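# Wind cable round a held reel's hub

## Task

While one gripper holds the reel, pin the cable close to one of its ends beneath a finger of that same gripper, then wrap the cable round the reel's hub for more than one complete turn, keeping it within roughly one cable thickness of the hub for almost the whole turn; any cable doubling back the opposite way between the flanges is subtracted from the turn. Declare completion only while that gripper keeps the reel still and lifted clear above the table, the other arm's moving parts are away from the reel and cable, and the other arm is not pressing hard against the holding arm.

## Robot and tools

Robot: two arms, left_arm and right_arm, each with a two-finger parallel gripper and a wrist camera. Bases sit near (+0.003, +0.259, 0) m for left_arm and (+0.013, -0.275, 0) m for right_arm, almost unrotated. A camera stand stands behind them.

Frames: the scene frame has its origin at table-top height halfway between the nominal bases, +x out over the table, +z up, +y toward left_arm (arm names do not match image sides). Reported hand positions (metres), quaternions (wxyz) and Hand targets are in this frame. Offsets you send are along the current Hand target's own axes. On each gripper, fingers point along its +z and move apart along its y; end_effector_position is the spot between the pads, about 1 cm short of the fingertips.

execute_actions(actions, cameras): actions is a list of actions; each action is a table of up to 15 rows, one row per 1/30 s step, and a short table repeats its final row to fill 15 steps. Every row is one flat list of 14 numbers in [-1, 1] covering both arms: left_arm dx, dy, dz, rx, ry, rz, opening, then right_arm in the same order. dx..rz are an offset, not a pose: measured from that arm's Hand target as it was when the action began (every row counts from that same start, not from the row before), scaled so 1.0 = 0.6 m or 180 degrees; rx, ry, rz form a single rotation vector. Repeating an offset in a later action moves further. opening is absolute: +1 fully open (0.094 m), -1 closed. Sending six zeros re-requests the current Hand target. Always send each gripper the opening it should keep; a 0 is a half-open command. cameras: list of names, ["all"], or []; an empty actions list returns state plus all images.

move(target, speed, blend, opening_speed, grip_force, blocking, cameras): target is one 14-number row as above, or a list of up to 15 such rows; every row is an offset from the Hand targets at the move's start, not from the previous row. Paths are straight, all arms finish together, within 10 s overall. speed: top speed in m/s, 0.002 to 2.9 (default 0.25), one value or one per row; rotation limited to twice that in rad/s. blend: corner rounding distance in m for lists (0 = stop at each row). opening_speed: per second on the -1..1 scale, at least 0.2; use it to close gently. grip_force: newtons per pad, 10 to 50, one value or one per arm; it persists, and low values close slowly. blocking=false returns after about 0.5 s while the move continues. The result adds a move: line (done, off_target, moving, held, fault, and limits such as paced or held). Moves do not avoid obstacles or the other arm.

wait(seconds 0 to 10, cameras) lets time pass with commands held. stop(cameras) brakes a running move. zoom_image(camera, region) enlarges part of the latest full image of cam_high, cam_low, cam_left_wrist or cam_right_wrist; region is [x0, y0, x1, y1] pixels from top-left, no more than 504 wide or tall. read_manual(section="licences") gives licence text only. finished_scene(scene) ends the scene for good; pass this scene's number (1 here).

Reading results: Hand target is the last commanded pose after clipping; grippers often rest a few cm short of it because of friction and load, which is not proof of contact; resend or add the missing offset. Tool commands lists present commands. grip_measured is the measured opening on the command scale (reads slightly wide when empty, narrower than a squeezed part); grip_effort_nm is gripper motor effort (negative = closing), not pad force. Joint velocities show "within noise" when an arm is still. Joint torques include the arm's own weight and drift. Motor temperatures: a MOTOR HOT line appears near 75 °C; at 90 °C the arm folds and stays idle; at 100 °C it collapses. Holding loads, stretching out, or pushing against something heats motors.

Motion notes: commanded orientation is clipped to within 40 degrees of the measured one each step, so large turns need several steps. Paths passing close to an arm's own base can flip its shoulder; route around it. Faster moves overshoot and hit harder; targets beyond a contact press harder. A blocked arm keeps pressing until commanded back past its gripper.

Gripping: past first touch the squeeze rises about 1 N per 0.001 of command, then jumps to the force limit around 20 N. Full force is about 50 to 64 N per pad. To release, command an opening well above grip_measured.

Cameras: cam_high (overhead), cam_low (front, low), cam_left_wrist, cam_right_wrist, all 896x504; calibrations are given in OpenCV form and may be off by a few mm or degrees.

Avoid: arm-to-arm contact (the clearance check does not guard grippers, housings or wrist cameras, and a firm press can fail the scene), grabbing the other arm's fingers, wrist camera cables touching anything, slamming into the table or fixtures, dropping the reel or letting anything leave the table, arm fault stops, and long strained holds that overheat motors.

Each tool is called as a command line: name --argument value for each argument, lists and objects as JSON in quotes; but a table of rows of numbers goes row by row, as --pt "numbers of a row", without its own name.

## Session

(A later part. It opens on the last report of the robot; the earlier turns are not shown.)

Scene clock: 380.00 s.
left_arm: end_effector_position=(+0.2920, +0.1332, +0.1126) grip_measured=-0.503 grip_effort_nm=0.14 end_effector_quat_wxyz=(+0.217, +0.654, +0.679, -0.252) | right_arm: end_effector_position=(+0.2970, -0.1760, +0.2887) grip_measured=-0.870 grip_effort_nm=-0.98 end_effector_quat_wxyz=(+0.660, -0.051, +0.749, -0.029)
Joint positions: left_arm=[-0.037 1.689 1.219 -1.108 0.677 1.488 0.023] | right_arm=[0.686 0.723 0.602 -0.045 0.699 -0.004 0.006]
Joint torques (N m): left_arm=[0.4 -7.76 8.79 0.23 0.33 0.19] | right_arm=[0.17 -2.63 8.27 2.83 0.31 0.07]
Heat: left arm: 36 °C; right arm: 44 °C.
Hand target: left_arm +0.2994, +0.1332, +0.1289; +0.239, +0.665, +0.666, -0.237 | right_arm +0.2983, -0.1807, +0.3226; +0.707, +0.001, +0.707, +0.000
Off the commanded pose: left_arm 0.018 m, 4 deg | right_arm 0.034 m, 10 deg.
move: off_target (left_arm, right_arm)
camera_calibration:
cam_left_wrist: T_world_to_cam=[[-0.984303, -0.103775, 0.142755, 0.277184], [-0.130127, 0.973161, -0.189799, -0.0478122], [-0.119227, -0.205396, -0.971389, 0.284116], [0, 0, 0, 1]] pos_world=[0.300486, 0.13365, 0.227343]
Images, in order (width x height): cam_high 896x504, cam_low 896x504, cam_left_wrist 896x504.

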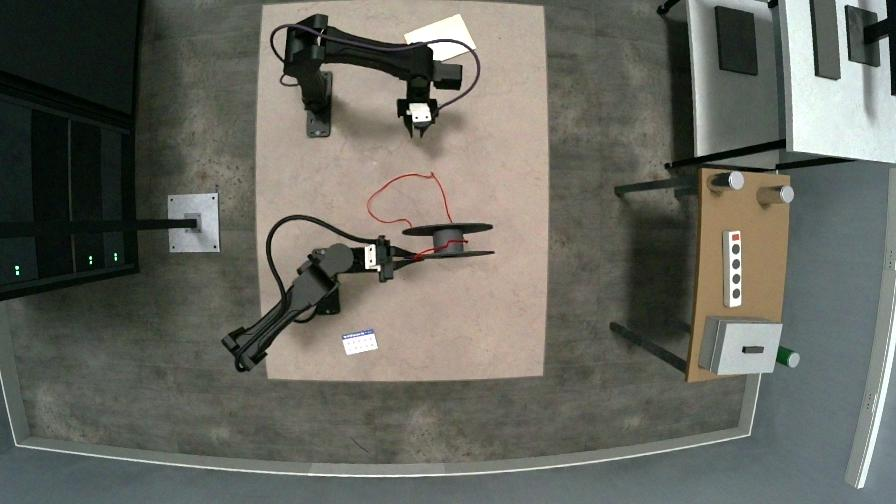

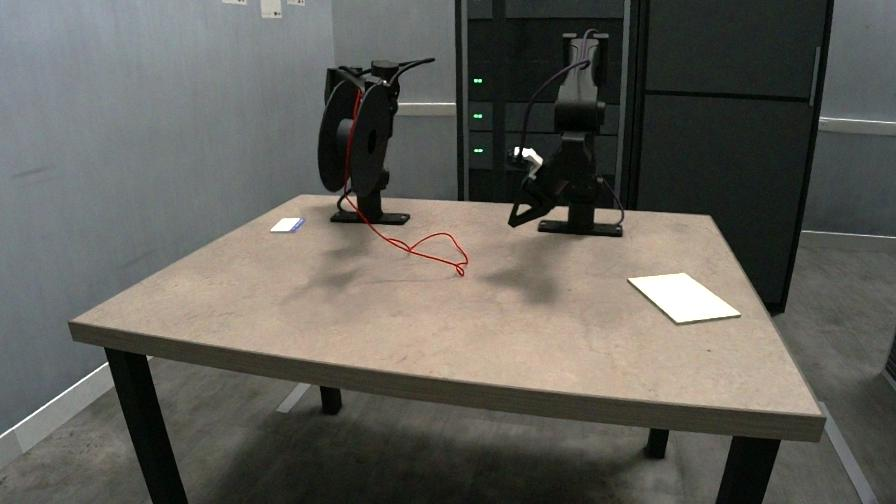

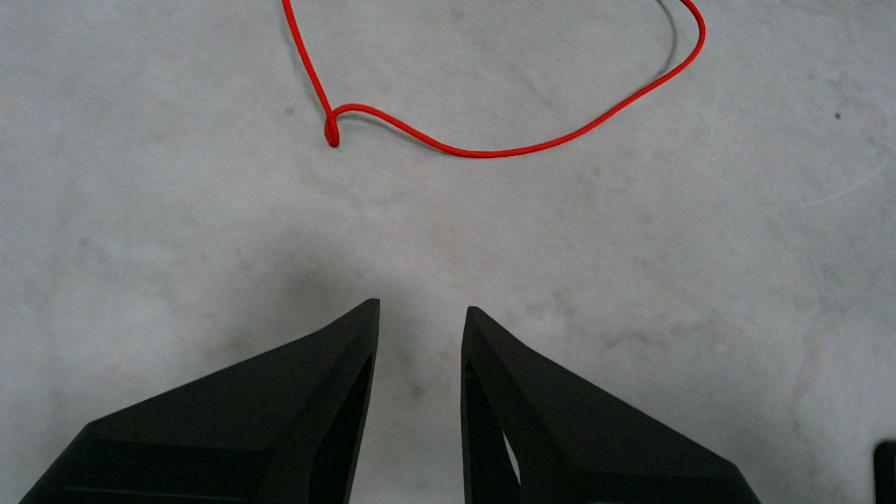

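move --target '[-0.199,-0.268,0.282,0,0,0,-0.5,0,0,0,0,0,0,-1]' --speed 0.18 --cameras '["cam_left_wrist"]'

Scene clock: 385.50 s.
left_arm: end_effector_position=(+0.1363, -0.0601, +0.0739) grip_measured=-0.503 grip_effort_nm=0.14 end_effector_quat_wxyz=(+0.222, +0.667, +0.671, -0.235) | right_arm: end_effector_position=(+0.2970, -0.1760, +0.2887) grip_measured=-0.870 grip_effort_nm=-0.98 end_effector_quat_wxyz=(+0.660, -0.051, +0.749, -0.029)
Joint positions: left_arm=[-0.985 1.428 0.762 -0.338 0.354 0.465 0.023] | right_arm=[0.686 0.723 0.602 -0.045 0.699 -0.004 0.006]
Joint torques (N m): left_arm=[-0.61 -3.74 5 1.78 0.02 -0.12] | right_arm=[0.18 -2.69 8.31 2.86 0.3 0.07]
Heat: left arm: 36 °C; right arm: 45 °C.
Hand target: left_arm +0.1392, -0.0669, +0.0736; +0.239, +0.665, +0.666, -0.237 | right_arm +0.2983, -0.1807, +0.3226; +0.707, +0.001, +0.707, +0.000
Off the commanded pose: left_arm 0.007 m, 2 deg | right_arm 0.034 m, 10 deg.
move: off_target (right_arm)
camera_calibration:
cam_left_wrist: T_world_to_cam=[[-0.99074, -0.0883097, 0.103131, 0.11413], [-0.105667, 0.978478, -0.177241, 0.108722], [-0.0852591, -0.186497, -0.978749, 0.185336], [0, 0, 0, 1]] pos_world=[0.140363, -0.0617391, 0.188897]
Images, in order (width x height): cam_left_wrist 896x504.

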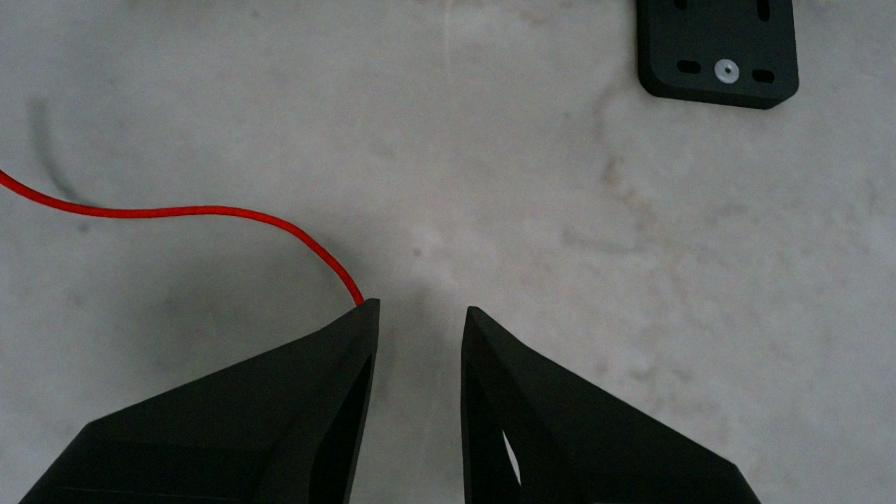

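move --target '[0.0416,0.025,0.082,0,0,0,-0.4,0,0,0,0,0,0,-1]' --speed 0.08 --cameras '["cam_left_wrist"]'

Scene clock: 390.47 s.
left_arm: end_effector_position=(+0.1498, -0.0745, +0.0198) grip_measured=-0.403 grip_effort_nm=0.14 end_effector_quat_wxyz=(+0.220, +0.664, +0.675, -0.233) | right_arm: end_effector_position=(+0.2970, -0.1760, +0.2887) grip_measured=-0.870 grip_effort_nm=-0.98 end_effector_quat_wxyz=(+0.660, -0.051, +0.749, -0.029)
Joint positions: left_arm=[-0.976 1.634 0.71 -0.084 0.352 0.465 0.028] | right_arm=[0.686 0.723 0.602 -0.045 0.699 -0.004 0.006]
Joint torques (N m): left_arm=[0.57 -4.62 4.11 1.78 0.15 0.09] | right_arm=[0.05 -2.74 8.02 2.89 0.32 0.08]
Heat: left arm: 36 °C; right arm: 46 °C.
Hand target: left_arm +0.1544, -0.0788, +0.0197; +0.239, +0.665, +0.666, -0.237 | right_arm +0.2983, -0.1807, +0.3226; +0.707, +0.001, +0.707, +0.000
Off the commanded pose: left_arm 0.006 m, 2 deg | right_arm 0.034 m, 10 deg.
move: off_target (right_arm)
camera_calibration:
cam_left_wrist: T_world_to_cam=[[-0.989627, -0.0983096, 0.104756, 0.130811], [-0.115352, 0.978403, -0.17153, 0.115981], [-0.0856302, -0.181834, -0.979594, 0.131279], [0, 0, 0, 1]] pos_world=[0.154074, -0.0767451, 0.134792]
Images, in order (width x height): cam_left_wrist 896x504.

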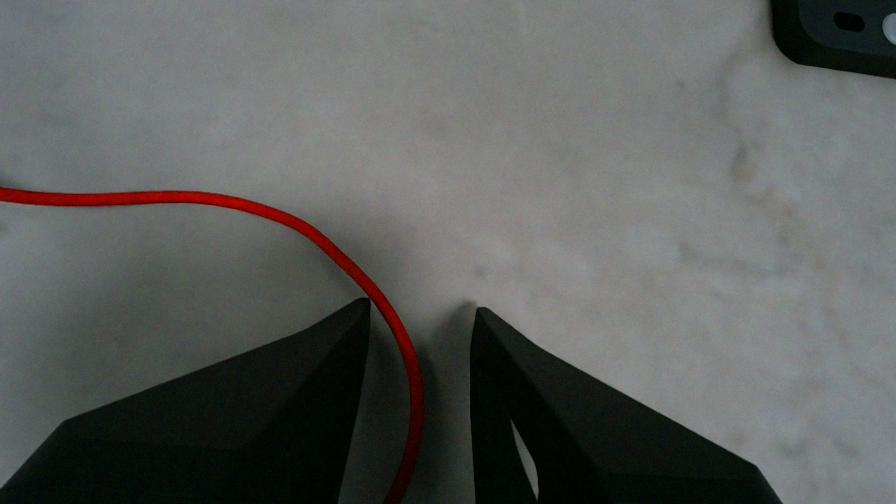

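Same descent & close, then lift to rear route.

move --pt "0.0105 0.004 0.0128 0 0 0 -0.4 0 0 0 0 0 0 -1" --pt "0.0105 0.004 0.0128 0 0 0 -1 0 0 0 0 0 0 -1" --speed 0.03 --opening_speed 0.5

move --pt "-0.106 0 -0.129 0 0 0 -1 0 0 0 0 0 0 -1" --pt "0.029 0.073 -0.43 0 -0.28 0 -1 0 0 0 0 0 0 -1" --speed 0.15 --blend '[0.03,0]' --cameras '["cam_high","cam_left_wrist","cam_low"]'

Scene clock: 397.20 s.
left_arm: end_effector_position=(+0.1589, -0.0827, +0.0187) grip_measured=-0.942 grip_effort_nm=-1.03 end_effector_quat_wxyz=(+0.244, +0.660, +0.670, -0.237) | right_arm: end_effector_position=(+0.2970, -0.1760, +0.2887) grip_measured=-0.870 grip_effort_nm=-0.98 end_effector_quat_wxyz=(+0.660, -0.051, +0.749, -0.029)
Joint positions: left_arm=[-0.968 1.663 0.701 0.003 0.352 0.465 0.003] | right_arm=[0.686 0.723 0.602 -0.045 0.699 -0.004 0.006]
Joint torques (N m): left_arm=[0.49 -4.19 3.77 1.47 0.18 0.14] | right_arm=[0.02 -2.78 8.12 2.92 0.34 0.1]
Heat: left arm: 36 °C; right arm: 46 °C.
Hand target: left_arm +0.1568, -0.0787, +0.0098; +0.239, +0.665, +0.666, -0.237 | right_arm +0.2983, -0.1807, +0.3226; +0.707, +0.001, +0.707, +0.000
Off the commanded pose: left_arm 0.010 m, 1 deg | right_arm 0.034 m, 10 deg.
move: off_target (right_arm)

Scene clock: 403.67 s.
left_arm: end_effector_position=(+0.1949, +0.0956, +0.1815) grip_measured=-0.943 grip_effort_nm=-1.03 end_effector_quat_wxyz=(+0.500, +0.478, +0.545, -0.474) | right_arm: end_effector_position=(+0.2970, -0.1760, +0.2887) grip_measured=-0.870 grip_effort_nm=-0.98 end_effector_quat_wxyz=(+0.660, -0.051, +0.749, -0.029)
Joint positions: left_arm=[0.094 1.253 0.564 -0.71 1.52 1.362 0.003] | right_arm=[0.686 0.723 0.602 -0.045 0.699 -0.004 0.006]
Joint torques (N m): left_arm=[0.83 -1.84 8.55 0.4 0.93 0.24] | right_arm=[0.03 -2.59 8.29 2.85 0.29 0.04]
Heat: left arm: 36 °C; right arm: 47 °C.
Hand target: left_arm +0.1998, +0.0985, +0.1983; +0.500, +0.501, +0.501, -0.498 | right_arm +0.2983, -0.1807, +0.3226; +0.707, +0.001, +0.707, +0.000
Off the commanded pose: left_arm 0.018 m, 6 deg | right_arm 0.034 m, 10 deg.
joint sent to its limit (left arm) — joint 5 (wrist yaw), upper limit. The joint targets are off in orientation, not in position.
move: off_target (left_arm, right_arm)
camera_calibration:
cam_left_wrist: T_world_to_cam=[[-0.983438, -0.0872679, 0.158853, 0.163172], [-0.181228, 0.485643, -0.855165, 0.166582], [-0.00251757, -0.86979, -0.493415, 0.285803], [0, 0, 0, 1]] pos_world=[0.191378, 0.181929, 0.257554]
Images, in order (width x height): cam_high 896x504, cam_low 896x504, cam_left_wrist 896x504.

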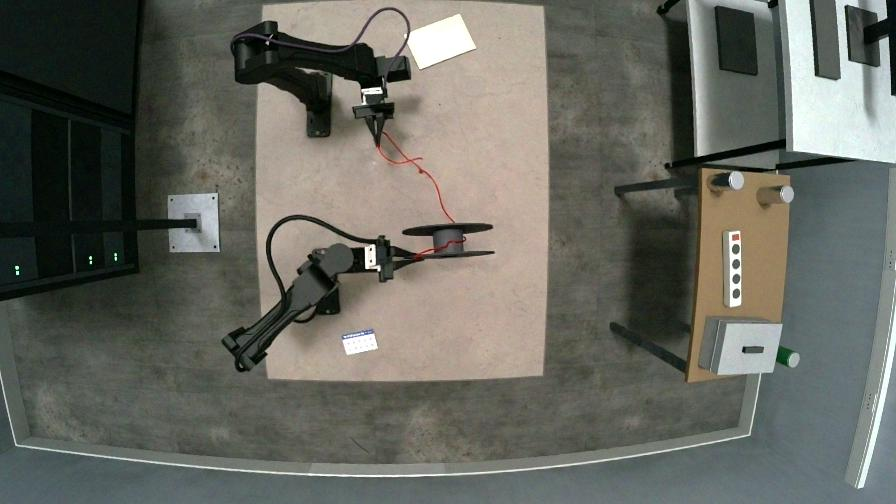

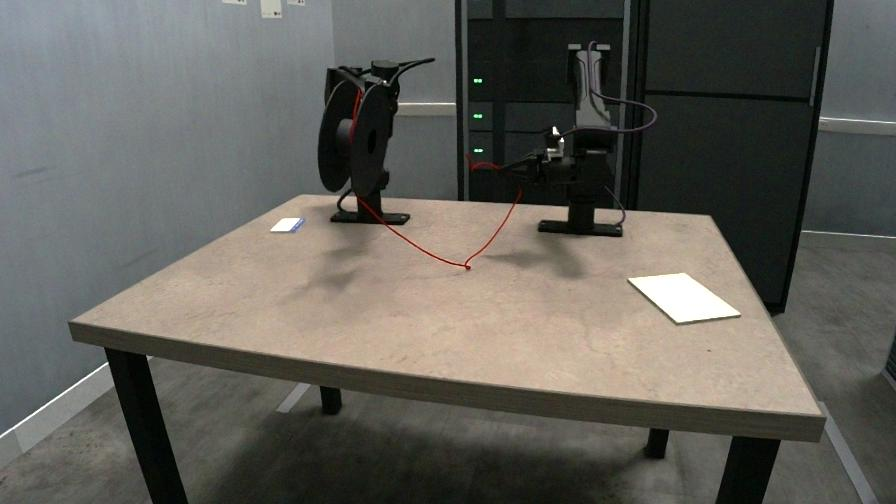

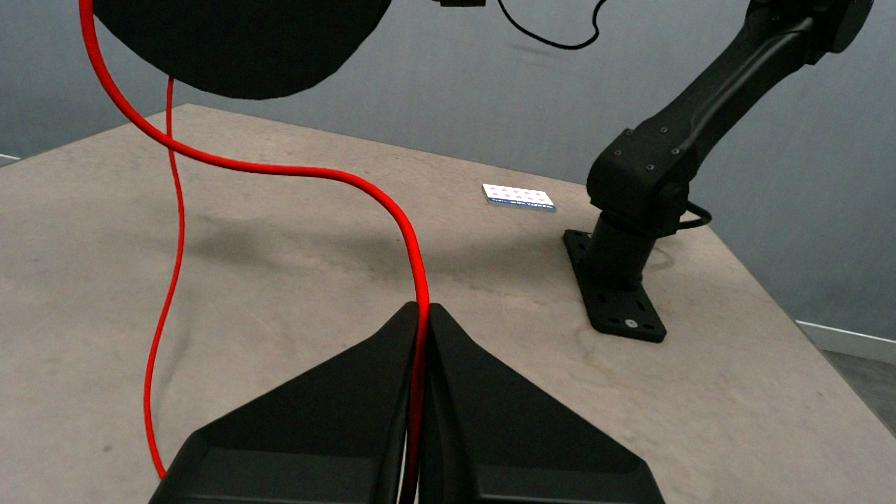

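move --pt "-0.336 0.05 0.064 0 0 0 -1 0 0 0 0 0 0 -1" --pt "-0.533 0.084 0.164 0 0 0 -1 0 0 0 0 0 0 -1" --pt "-0.553 0.059 0.389 0 0 0 -1 0 0 0 0 0 0 -1" --pt "-0.583 0.1 0.398 0 0 0 -1 0 0 0 0 0 0 -1" --pt "-0.58 0.242 0.398 0 0 0 -1 0 0 0 0 0 0 -1" --speed 0.14 --blend '[0.03,0.02,0.01,0.01,0]' --cameras '["cam_high","cam_right_wrist","cam_low"]'

zoom_image --camera "cam_high" --region '[350, 190, 520, 290]'

Scene clock: 415.40 s.
left_arm: end_effector_position=(+0.3479, -0.1430, +0.5444) grip_measured=-0.943 grip_effort_nm=-1.03 end_effector_quat_wxyz=(+0.527, +0.482, +0.488, -0.503) | right_arm: end_effector_position=(+0.2970, -0.1760, +0.2887) grip_measured=-0.870 grip_effort_nm=-0.98 end_effector_quat_wxyz=(+0.660, -0.051, +0.749, -0.029)
Joint positions: left_arm=[-0.571 2.199 2.838 -0.534 0.957 -0.069 0.003] | right_arm=[0.686 0.723 0.602 -0.045 0.699 -0.004 0.006]
Joint torques (N m): left_arm=[0.12 -8.59 7.58 1.24 0.1 -0.1] | right_arm=[0.03 -2.74 8.14 2.87 0.32 0.06]
Heat: left arm: 36 °C; right arm: 48 °C.
Hand target: left_arm +0.3449, -0.1412, +0.5458; +0.500, +0.501, +0.501, -0.498 | right_arm +0.2983, -0.1807, +0.3226; +0.707, +0.001, +0.707, +0.000
Off the commanded pose: left_arm 0.004 m, 4 deg | right_arm 0.034 m, 10 deg.
elbow stopped short (left arm): the move would have taken joint 3 (elbow) straighter than the controller allows.
move: off_target (left_arm, right_arm)
camera_calibration:
cam_right_wrist: T_world_to_cam=[[0.0298318, -0.972984, 0.228938, -0.253363], [-0.564221, -0.205453, -0.799652, 0.381807], [0.825085, -0.105317, -0.555107, 0.0116388], [0, 0, 0, 1]] pos_world=[0.213379, -0.166849, 0.369778]
Images, in order (width x height): cam_high 896x504, cam_low 896x504, cam_right_wrist 896x504.

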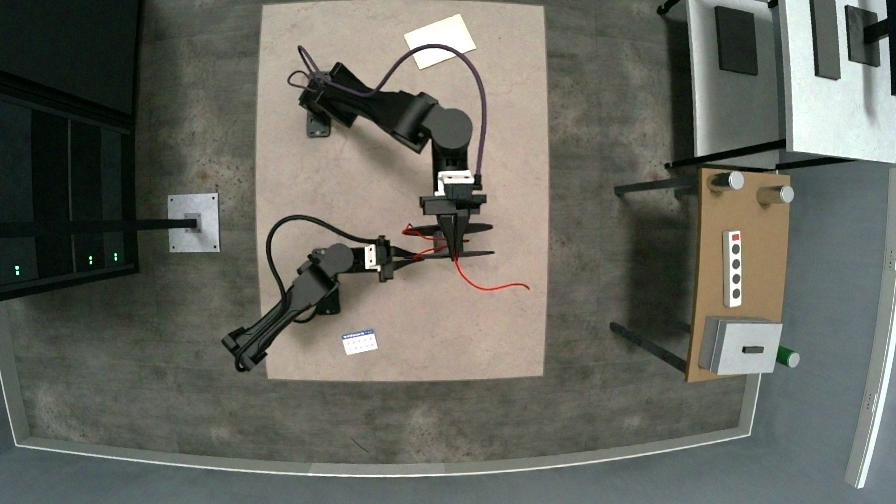

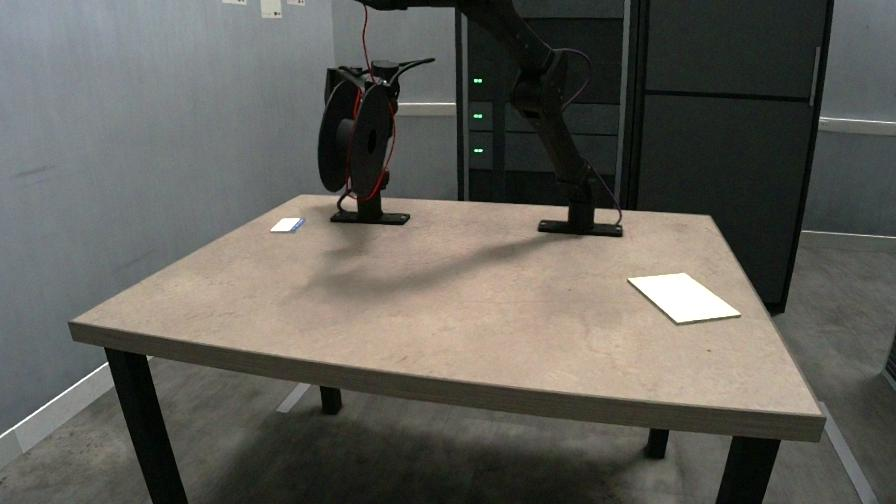

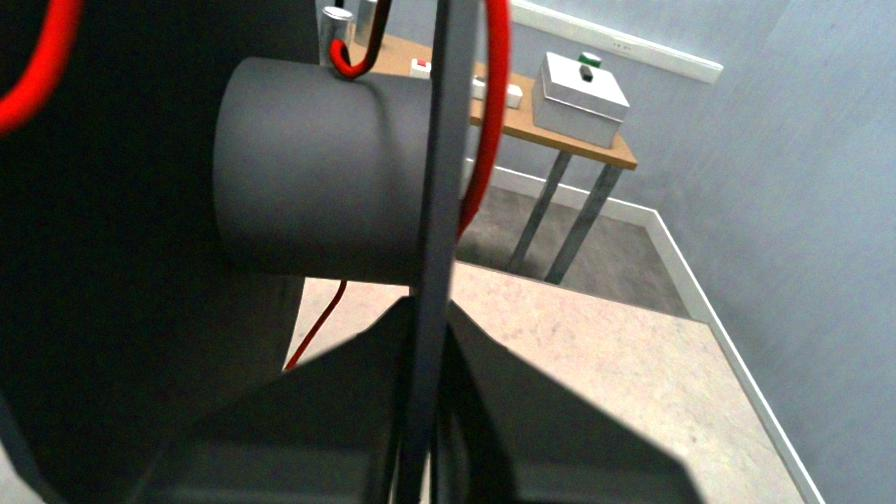

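Scaled by 2.965 from the camera's 896x504 image, which has a finer 1280x720 frame.

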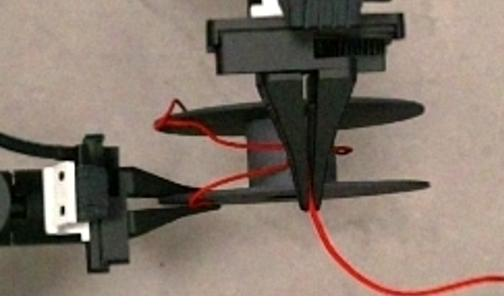

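move --pt "-0.01 0.23 0.035 0 0 0 -1 0 0 0 0 0 0 -1" --pt "0.135 0.258 -0.02 0 0 0 -1 0 0 0 0 0 0 -1" --pt "0.44 0.325 0 0 0 0 -1 0 0 0 0 0 0 -1" --pt "0.645 0.32 0 0 0 0 -1 0 0 0 0 0 0 -1" --speed 0.12 --blend '[0.01,0.02,0.02,0]' --cameras '["cam_high","cam_right_wrist","cam_low"]'

zoom_image --camera "cam_high" --region '[350, 190, 520, 290]'

Scene clock: 425.40 s.
left_arm: end_effector_position=(+0.5349, -0.1416, +0.1349) grip_measured=-0.943 grip_effort_nm=-1.03 end_effector_quat_wxyz=(+0.469, +0.495, +0.523, -0.511) | right_arm: end_effector_position=(+0.2971, -0.1763, +0.2887) grip_measured=-0.870 grip_effort_nm=-0.98 end_effector_quat_wxyz=(+0.660, -0.050, +0.749, -0.030)
Joint positions: left_arm=[-0.382 2.766 2.258 0.409 1.191 0.022 0.003] | right_arm=[0.686 0.723 0.602 -0.045 0.701 -0.004 0.006]
Joint torques (N m): left_arm=[0.34 -15.83 5.55 2.07 -0.1 -0.07] | right_arm=[0.12 -2.63 8.35 2.88 0.32 0.06]
Heat: left arm: 37 °C; right arm: 48 °C.
Hand target: left_arm +0.5377, -0.1391, +0.1589; +0.500, +0.501, +0.501, -0.498 | right_arm +0.2983, -0.1807, +0.3226; +0.707, +0.001, +0.707, +0.000
Off the commanded pose: left_arm 0.025 m, 5 deg | right_arm 0.034 m, 10 deg.
elbow stopped short (left arm): the move would have taken joint 3 (elbow) straighter than the controller allows.
move: off_target (left_arm, right_arm)
camera_calibration:
cam_right_wrist: T_world_to_cam=[[0.0282872, -0.972984, 0.229131, -0.253222], [-0.564415, -0.204733, -0.7997, 0.382045], [0.825007, -0.106704, -0.554958, 0.0114155], [0, 0, 0, 1]] pos_world=[0.213377, -0.166946, 0.369878]
Images, in order (width x height): cam_high 896x504, cam_low 896x504, cam_right_wrist 896x504.

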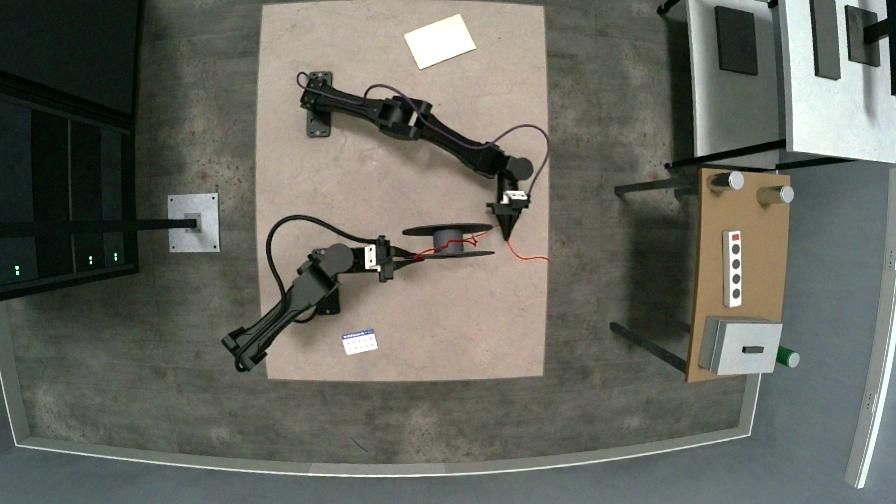

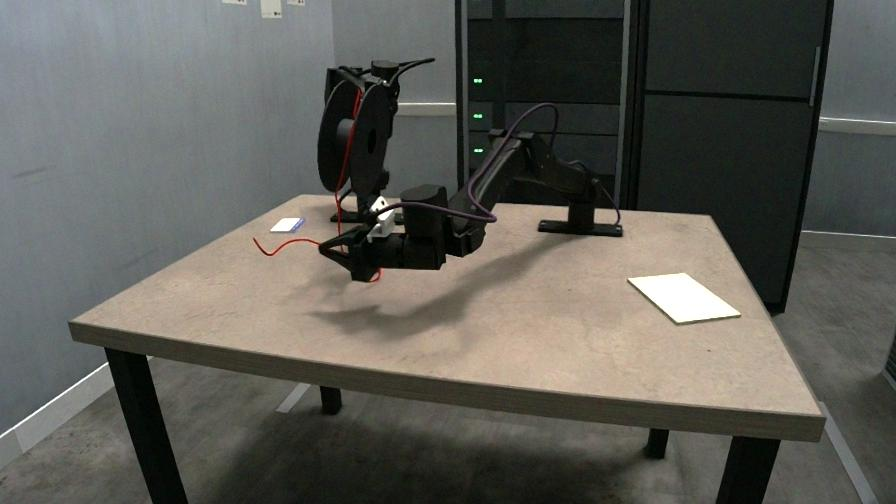

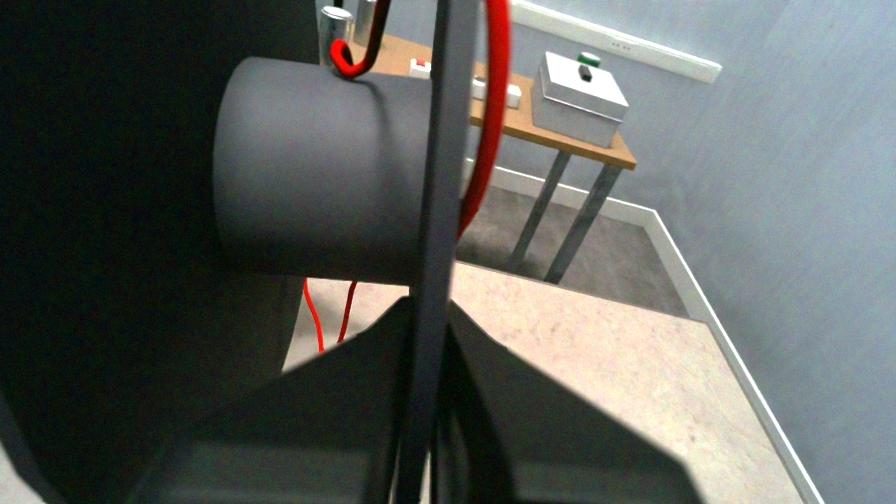

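Scaled by 2.965 from the camera's 896x504 image, which has a finer 1280x720 frame.

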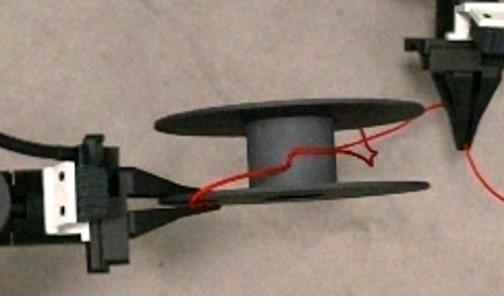

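zoom_image --camera "cam_high" --region '[410, 215, 510, 265]'

zoom_image --camera "cam_low" --region '[230, 50, 450, 300]'

Scaled by 5.040 from the camera's 896x504 image, which has a finer 1280x720 frame.

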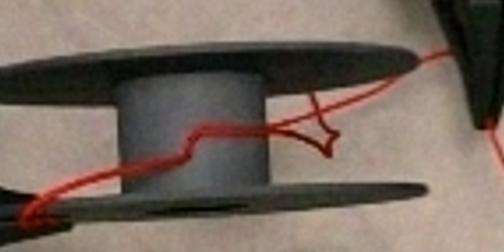

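Scaled by 2.016 from the camera's 896x504 image, which has a finer 1280x720 frame.

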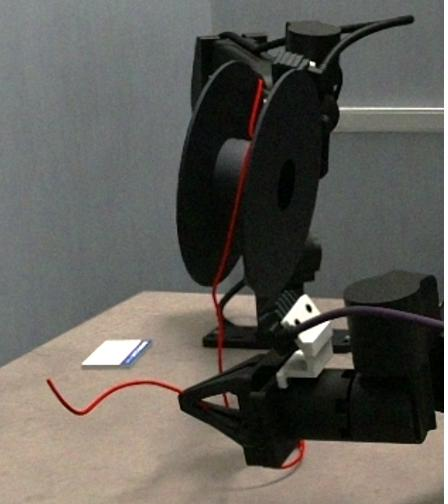

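move --target '[0.1,0.03,0,0,0,0,-1,-0.25,0,0,0,0,0,-1]' --speed 0.05 --cameras '["cam_high","cam_right_wrist","cam_low","cam_left_wrist"]'

zoom_image --camera "cam_high" --region '[400, 205, 530, 275]'

zoom_image --camera "cam_low" --region '[270, 0, 430, 160]'

Scene clock: 442.90 s.
left_arm: end_effector_position=(+0.5489, -0.1414, +0.0873) grip_measured=-0.943 grip_effort_nm=-1.03 end_effector_quat_wxyz=(+0.471, +0.492, +0.526, -0.510) | right_arm: end_effector_position=(+0.3031, -0.1720, +0.4497) grip_measured=-0.870 grip_effort_nm=-0.98 end_effector_quat_wxyz=(+0.693, -0.022, +0.720, -0.006)
Joint positions: left_arm=[-0.374 2.935 2.408 0.426 1.191 0.022 0.003] | right_arm=[0.686 0.929 1.231 -0.353 0.707 -0.006 0.006]
Joint torques (N m): left_arm=[0.68 -12.36 10.3 2.01 -0.01 -0.03] | right_arm=[0.1 -1.43 11.79 1.4 0.23 0.05]
Heat: left arm: 40 °C; right arm: 47 °C.
Hand target: left_arm +0.5558, -0.1389, +0.0991; +0.500, +0.501, +0.501, -0.498 | right_arm +0.2982, -0.1809, +0.4726; +0.707, +0.001, +0.707, +0.000
Off the commanded pose: left_arm 0.014 m, 5 deg | right_arm 0.025 m, 4 deg.
move: off_target (left_arm, right_arm)
camera_calibration:
cam_left_wrist: T_world_to_cam=[[-0.981109, 0.0107745, 0.193155, 0.515194], [-0.163205, 0.489994, -0.856312, 0.256118], [-0.103871, -0.871659, -0.478979, 0.0882722], [0, 0, 0, 1]] pos_world=[0.55643, -0.0541041, 0.162085]
cam_right_wrist: T_world_to_cam=[[0.0057447, -0.987521, 0.157384, -0.249552], [-0.493819, -0.139658, -0.858276, 0.531131], [0.869545, -0.0727886, -0.488459, 0.0585595], [0, 0, 0, 1]] pos_world=[0.212796, -0.167999, 0.523737]

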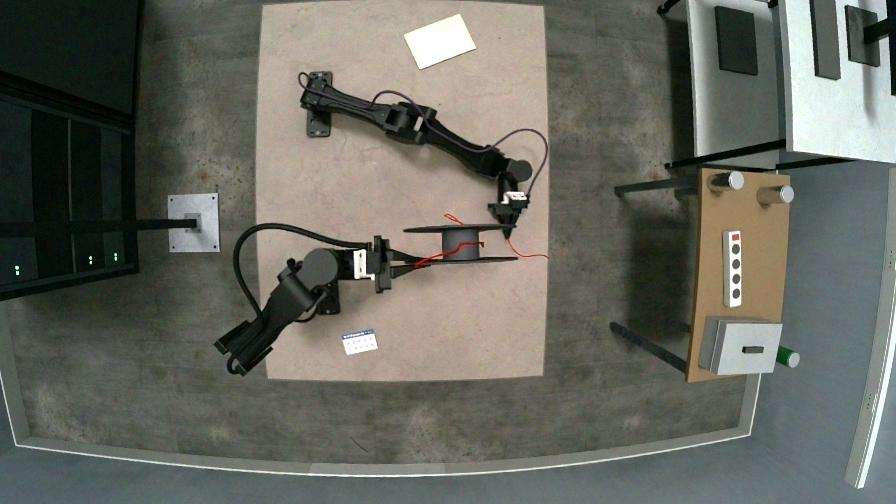

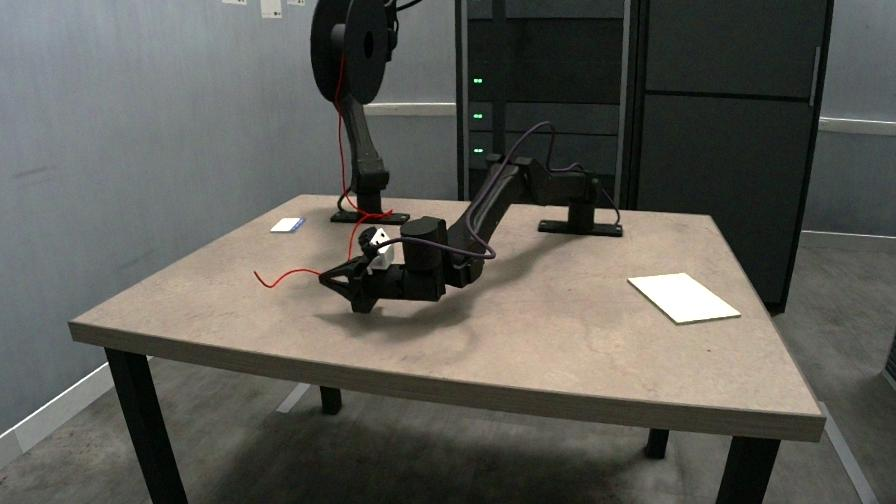

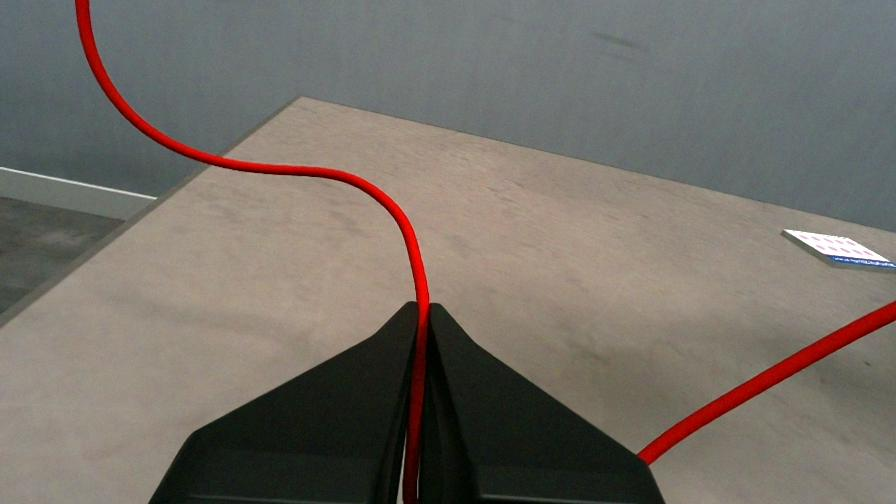

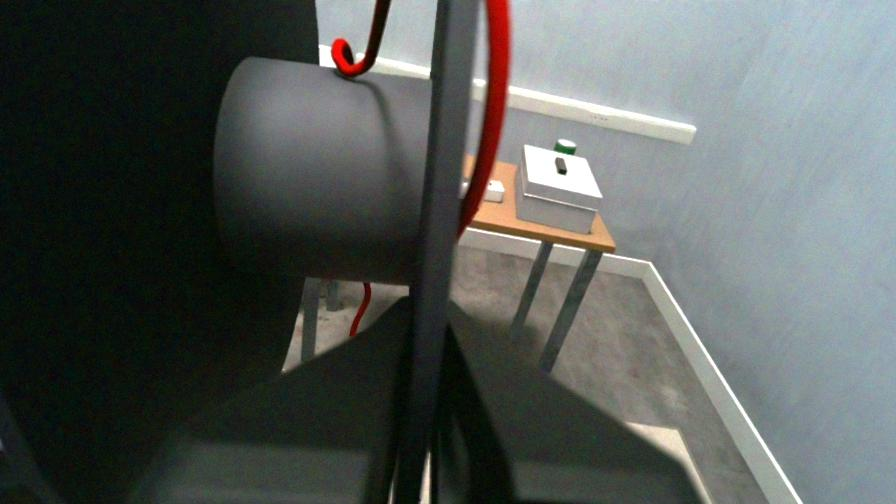

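Scaled by 3.877 from the camera's 896x504 image, which has a finer 1280x720 frame.

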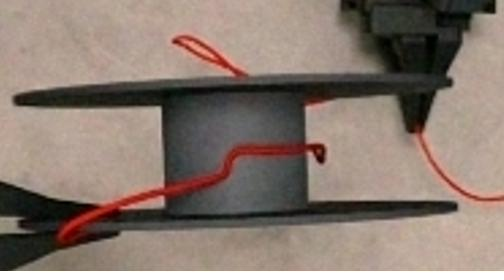

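Scaled by 3.150 from the camera's 896x504 image, which has a finer 1280x720 frame.

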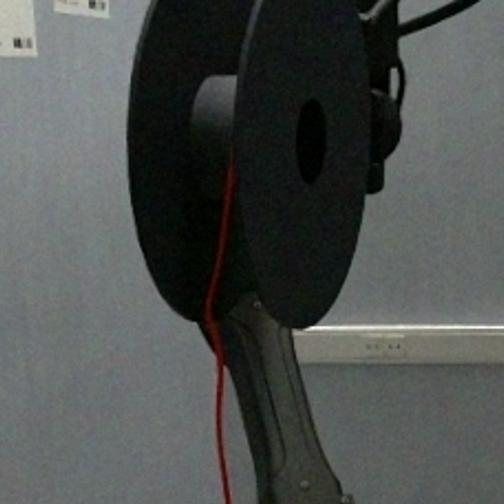

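move --pt "0.06 0 0 0 0 0 -1 0 0 0 0 0 0 -1" --pt "0.06 0 0 0 0 0 -0.5 0 0 0 0 0 0 -1" --pt "0.06 0 -0.25 0 0 0 -0.5 0 0 0 0 0 0 -1" --pt "-0.18 -0.25 -0.28 0 0 0 -0.5 0 0 0 0 0 0 -1" --speed 0.12 --opening_speed 0.5 --cameras '["cam_high","cam_low","cam_left_wrist"]'

Scene clock: 459.87 s.
left_arm: end_effector_position=(+0.4107, +0.0272, +0.1934) grip_measured=-0.503 grip_effort_nm=0.14 end_effector_quat_wxyz=(+0.485, +0.489, +0.518, -0.508) | right_arm: end_effector_position=(+0.3031, -0.1720, +0.4497) grip_measured=-0.870 grip_effort_nm=-0.98 end_effector_quat_wxyz=(+0.693, -0.022, +0.720, -0.006)
Joint positions: left_arm=[-0.118 2.036 1.153 0.781 1.435 0.051 0.023] | right_arm=[0.686 0.929 1.231 -0.353 0.707 -0.006 0.006]
Joint torques (N m): left_arm=[0.06 -11.36 4.56 1.61 0.06 -0.03] | right_arm=[0.01 -1.43 11.78 1.44 0.28 -0.01]
Motor temperatures (°C): left_arm=[25 41 37 36 30 29 32] | right_arm=[28 30 37 42 27 26 31]
Heat: left arm: 41 °C; right arm: 42 °C.
Hand target: left_arm +0.4052, +0.0283, +0.2074; +0.500, +0.501, +0.501, -0.498 | right_arm +0.2982, -0.1809, +0.4726; +0.707, +0.001, +0.707, +0.000
Off the commanded pose: left_arm 0.015 m, 3 deg | right_arm 0.025 m, 4 deg.
move: off_target (left_arm, right_arm); target 2's new opening was sent with left_arm's hand 0.009 m and 4 deg from that target
camera_calibration:
cam_left_wrist: T_world_to_cam=[[-0.985086, 0.00312584, 0.172037, 0.363163], [-0.150619, 0.467723, -0.870947, 0.240022], [-0.083188, -0.88387, -0.460276, 0.259893], [0, 0, 0, 1]] pos_world=[0.415519, 0.116312, 0.266192]
Images, in order (width x height): cam_high 896x504, cam_low 896x504, cam_left_wrist 896x504.

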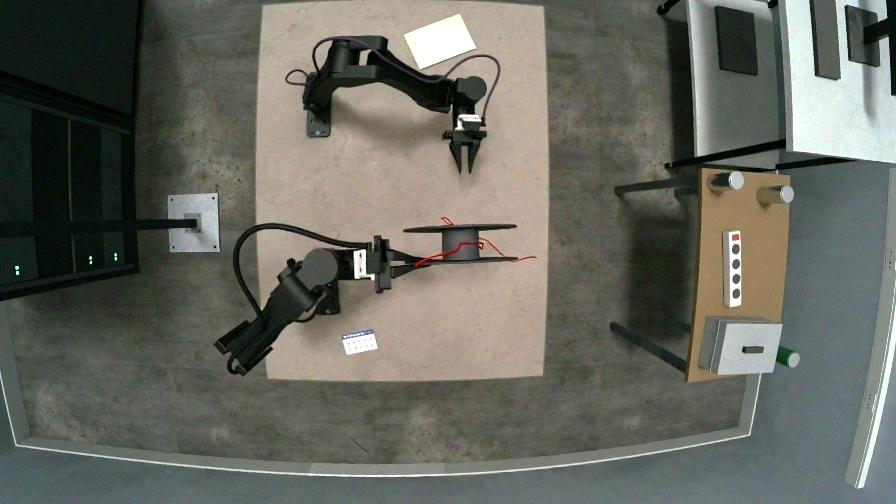

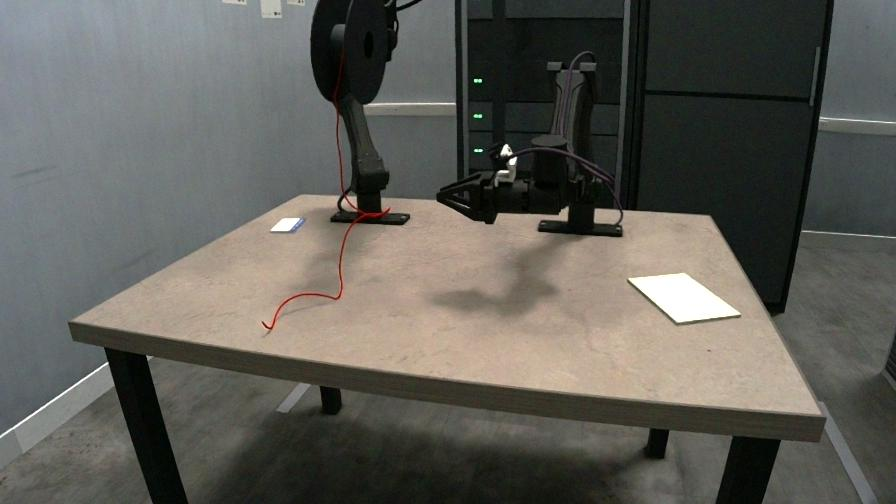

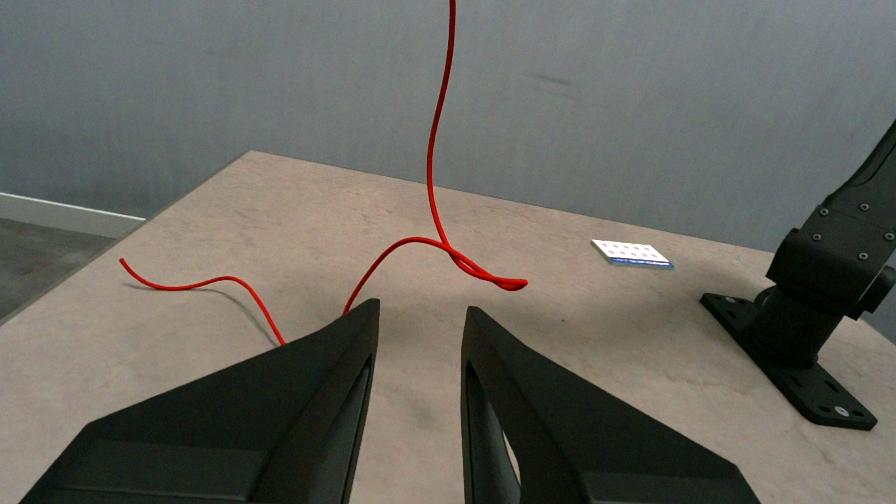

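move --pt "0.148 0.053 0.05 0 0 0 -0.4 0 0 0 0 0 0 -1" --pt "0.148 0.053 0.2 0 0 0 -0.4 0 0 0 0 0 0 -1" --speed 0.12 --cameras '["cam_left_wrist","cam_high"]'

Scene clock: 471.37 s.
left_arm: end_effector_position=(+0.4296, -0.0881, +0.1102) grip_measured=-0.403 grip_effort_nm=0.14 end_effector_quat_wxyz=(+0.478, +0.496, +0.517, -0.507) | right_arm: end_effector_position=(+0.3031, -0.1720, +0.4497) grip_measured=-0.870 grip_effort_nm=-0.98 end_effector_quat_wxyz=(+0.693, -0.022, +0.720, -0.006)
Joint positions: left_arm=[-0.363 2.386 1.356 0.954 1.204 0.02 0.028] | right_arm=[0.686 0.929 1.231 -0.353 0.707 -0.006 0.006]
Joint torques (N m): left_arm=[0.02 -9.35 8.27 1.88 -0.1 -0.08] | right_arm=[-0.09 -1.25 11.74 1.4 0.27 0.02]
Heat: left arm: 40 °C; right arm: 41 °C.
Hand target: left_arm +0.4375, -0.0913, +0.1182; +0.500, +0.501, +0.501, -0.498 | right_arm +0.2982, -0.1809, +0.4726; +0.707, +0.001, +0.707, +0.000
Off the commanded pose: left_arm 0.012 m, 3 deg | right_arm 0.025 m, 4 deg.
move: off_target (left_arm, right_arm)
camera_calibration:
cam_left_wrist: T_world_to_cam=[[-0.985015, 0.0145904, 0.171851, 0.397547], [-0.143726, 0.481336, -0.864673, 0.221885], [-0.0953338, -0.876415, -0.472026, 0.12826], [0, 0, 0, 1]] pos_world=[0.435708, -0.000192744, 0.184081]
Images, in order (width x height): cam_high 896x504, cam_left_wrist 896x504.

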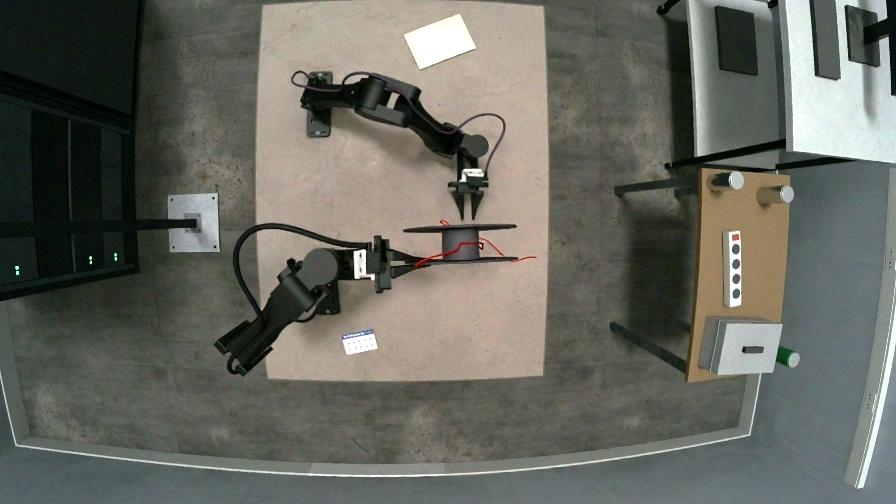

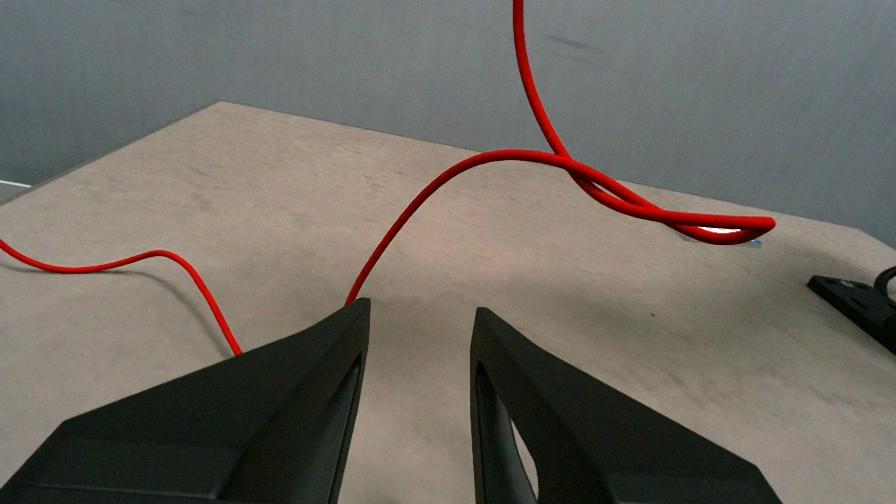

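move --pt "-0.05 0.014 0 0 0 0 -0.4 0 0 0 0 0 0 -1" --pt "-0.05 0.014 0.075 0 0 0 -0.4 0 0 0 0 0 0 -1" --speed 0.1 --cameras '["cam_left_wrist","cam_high"]'

Scene clock: 476.40 s.
left_arm: end_effector_position=(+0.4353, -0.1350, +0.1481) grip_measured=-0.403 grip_effort_nm=0.14 end_effector_quat_wxyz=(+0.497, +0.507, +0.492, -0.504) | right_arm: end_effector_position=(+0.3031, -0.1720, +0.4497) grip_measured=-0.870 grip_effort_nm=-0.98 end_effector_quat_wxyz=(+0.693, -0.022, +0.720, -0.006)
Joint positions: left_arm=[-0.447 2.394 1.513 0.885 1.135 0.003 0.028] | right_arm=[0.686 0.929 1.231 -0.353 0.707 -0.006 0.006]
Joint torques (N m): left_arm=[0.31 -10 9.1 1.19 -0.16 0] | right_arm=[0.21 -1.32 11.78 1.41 0.23 0.01]
Heat: left arm: 40 °C; right arm: 40 °C.
Hand target: left_arm +0.4460, -0.1363, +0.1480; +0.500, +0.501, +0.501, -0.498 | right_arm +0.2982, -0.1809, +0.4726; +0.707, +0.001, +0.707, +0.000
Off the commanded pose: left_arm 0.011 m, 1 deg | right_arm 0.025 m, 4 deg.
move: off_target (left_arm, right_arm)
camera_calibration:
cam_left_wrist: T_world_to_cam=[[-0.992926, 0.0330108, 0.114054, 0.411765], [-0.0865213, 0.456681, -0.885413, 0.252916], [-0.0813143, -0.889018, -0.450594, 0.0947561], [0, 0, 0, 1]] pos_world=[0.43844, -0.0448545, 0.219668]
Images, in order (width x height): cam_high 896x504, cam_left_wrist 896x504.

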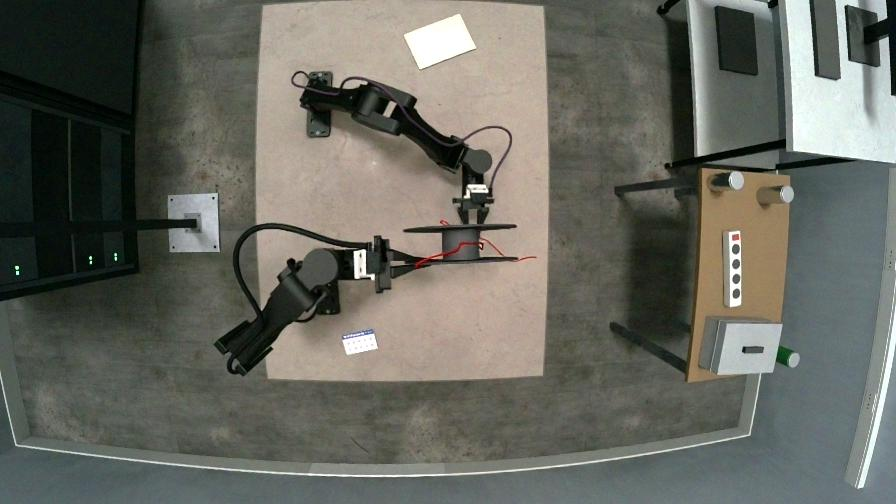

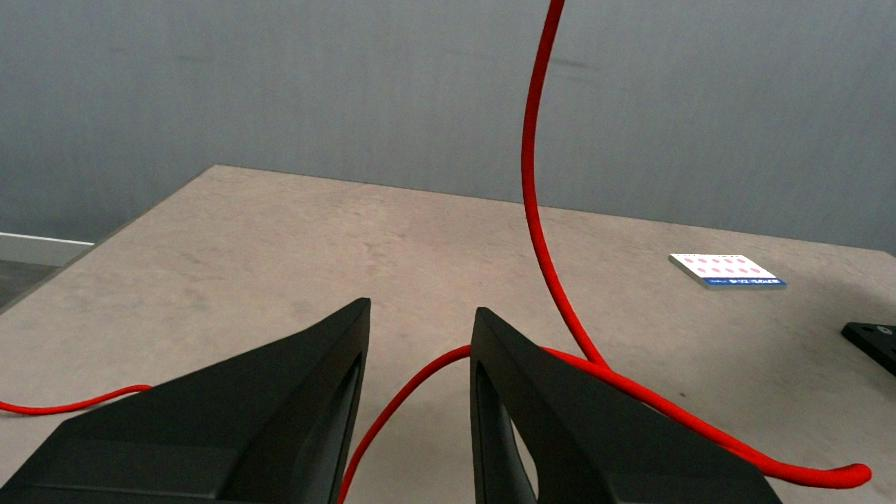

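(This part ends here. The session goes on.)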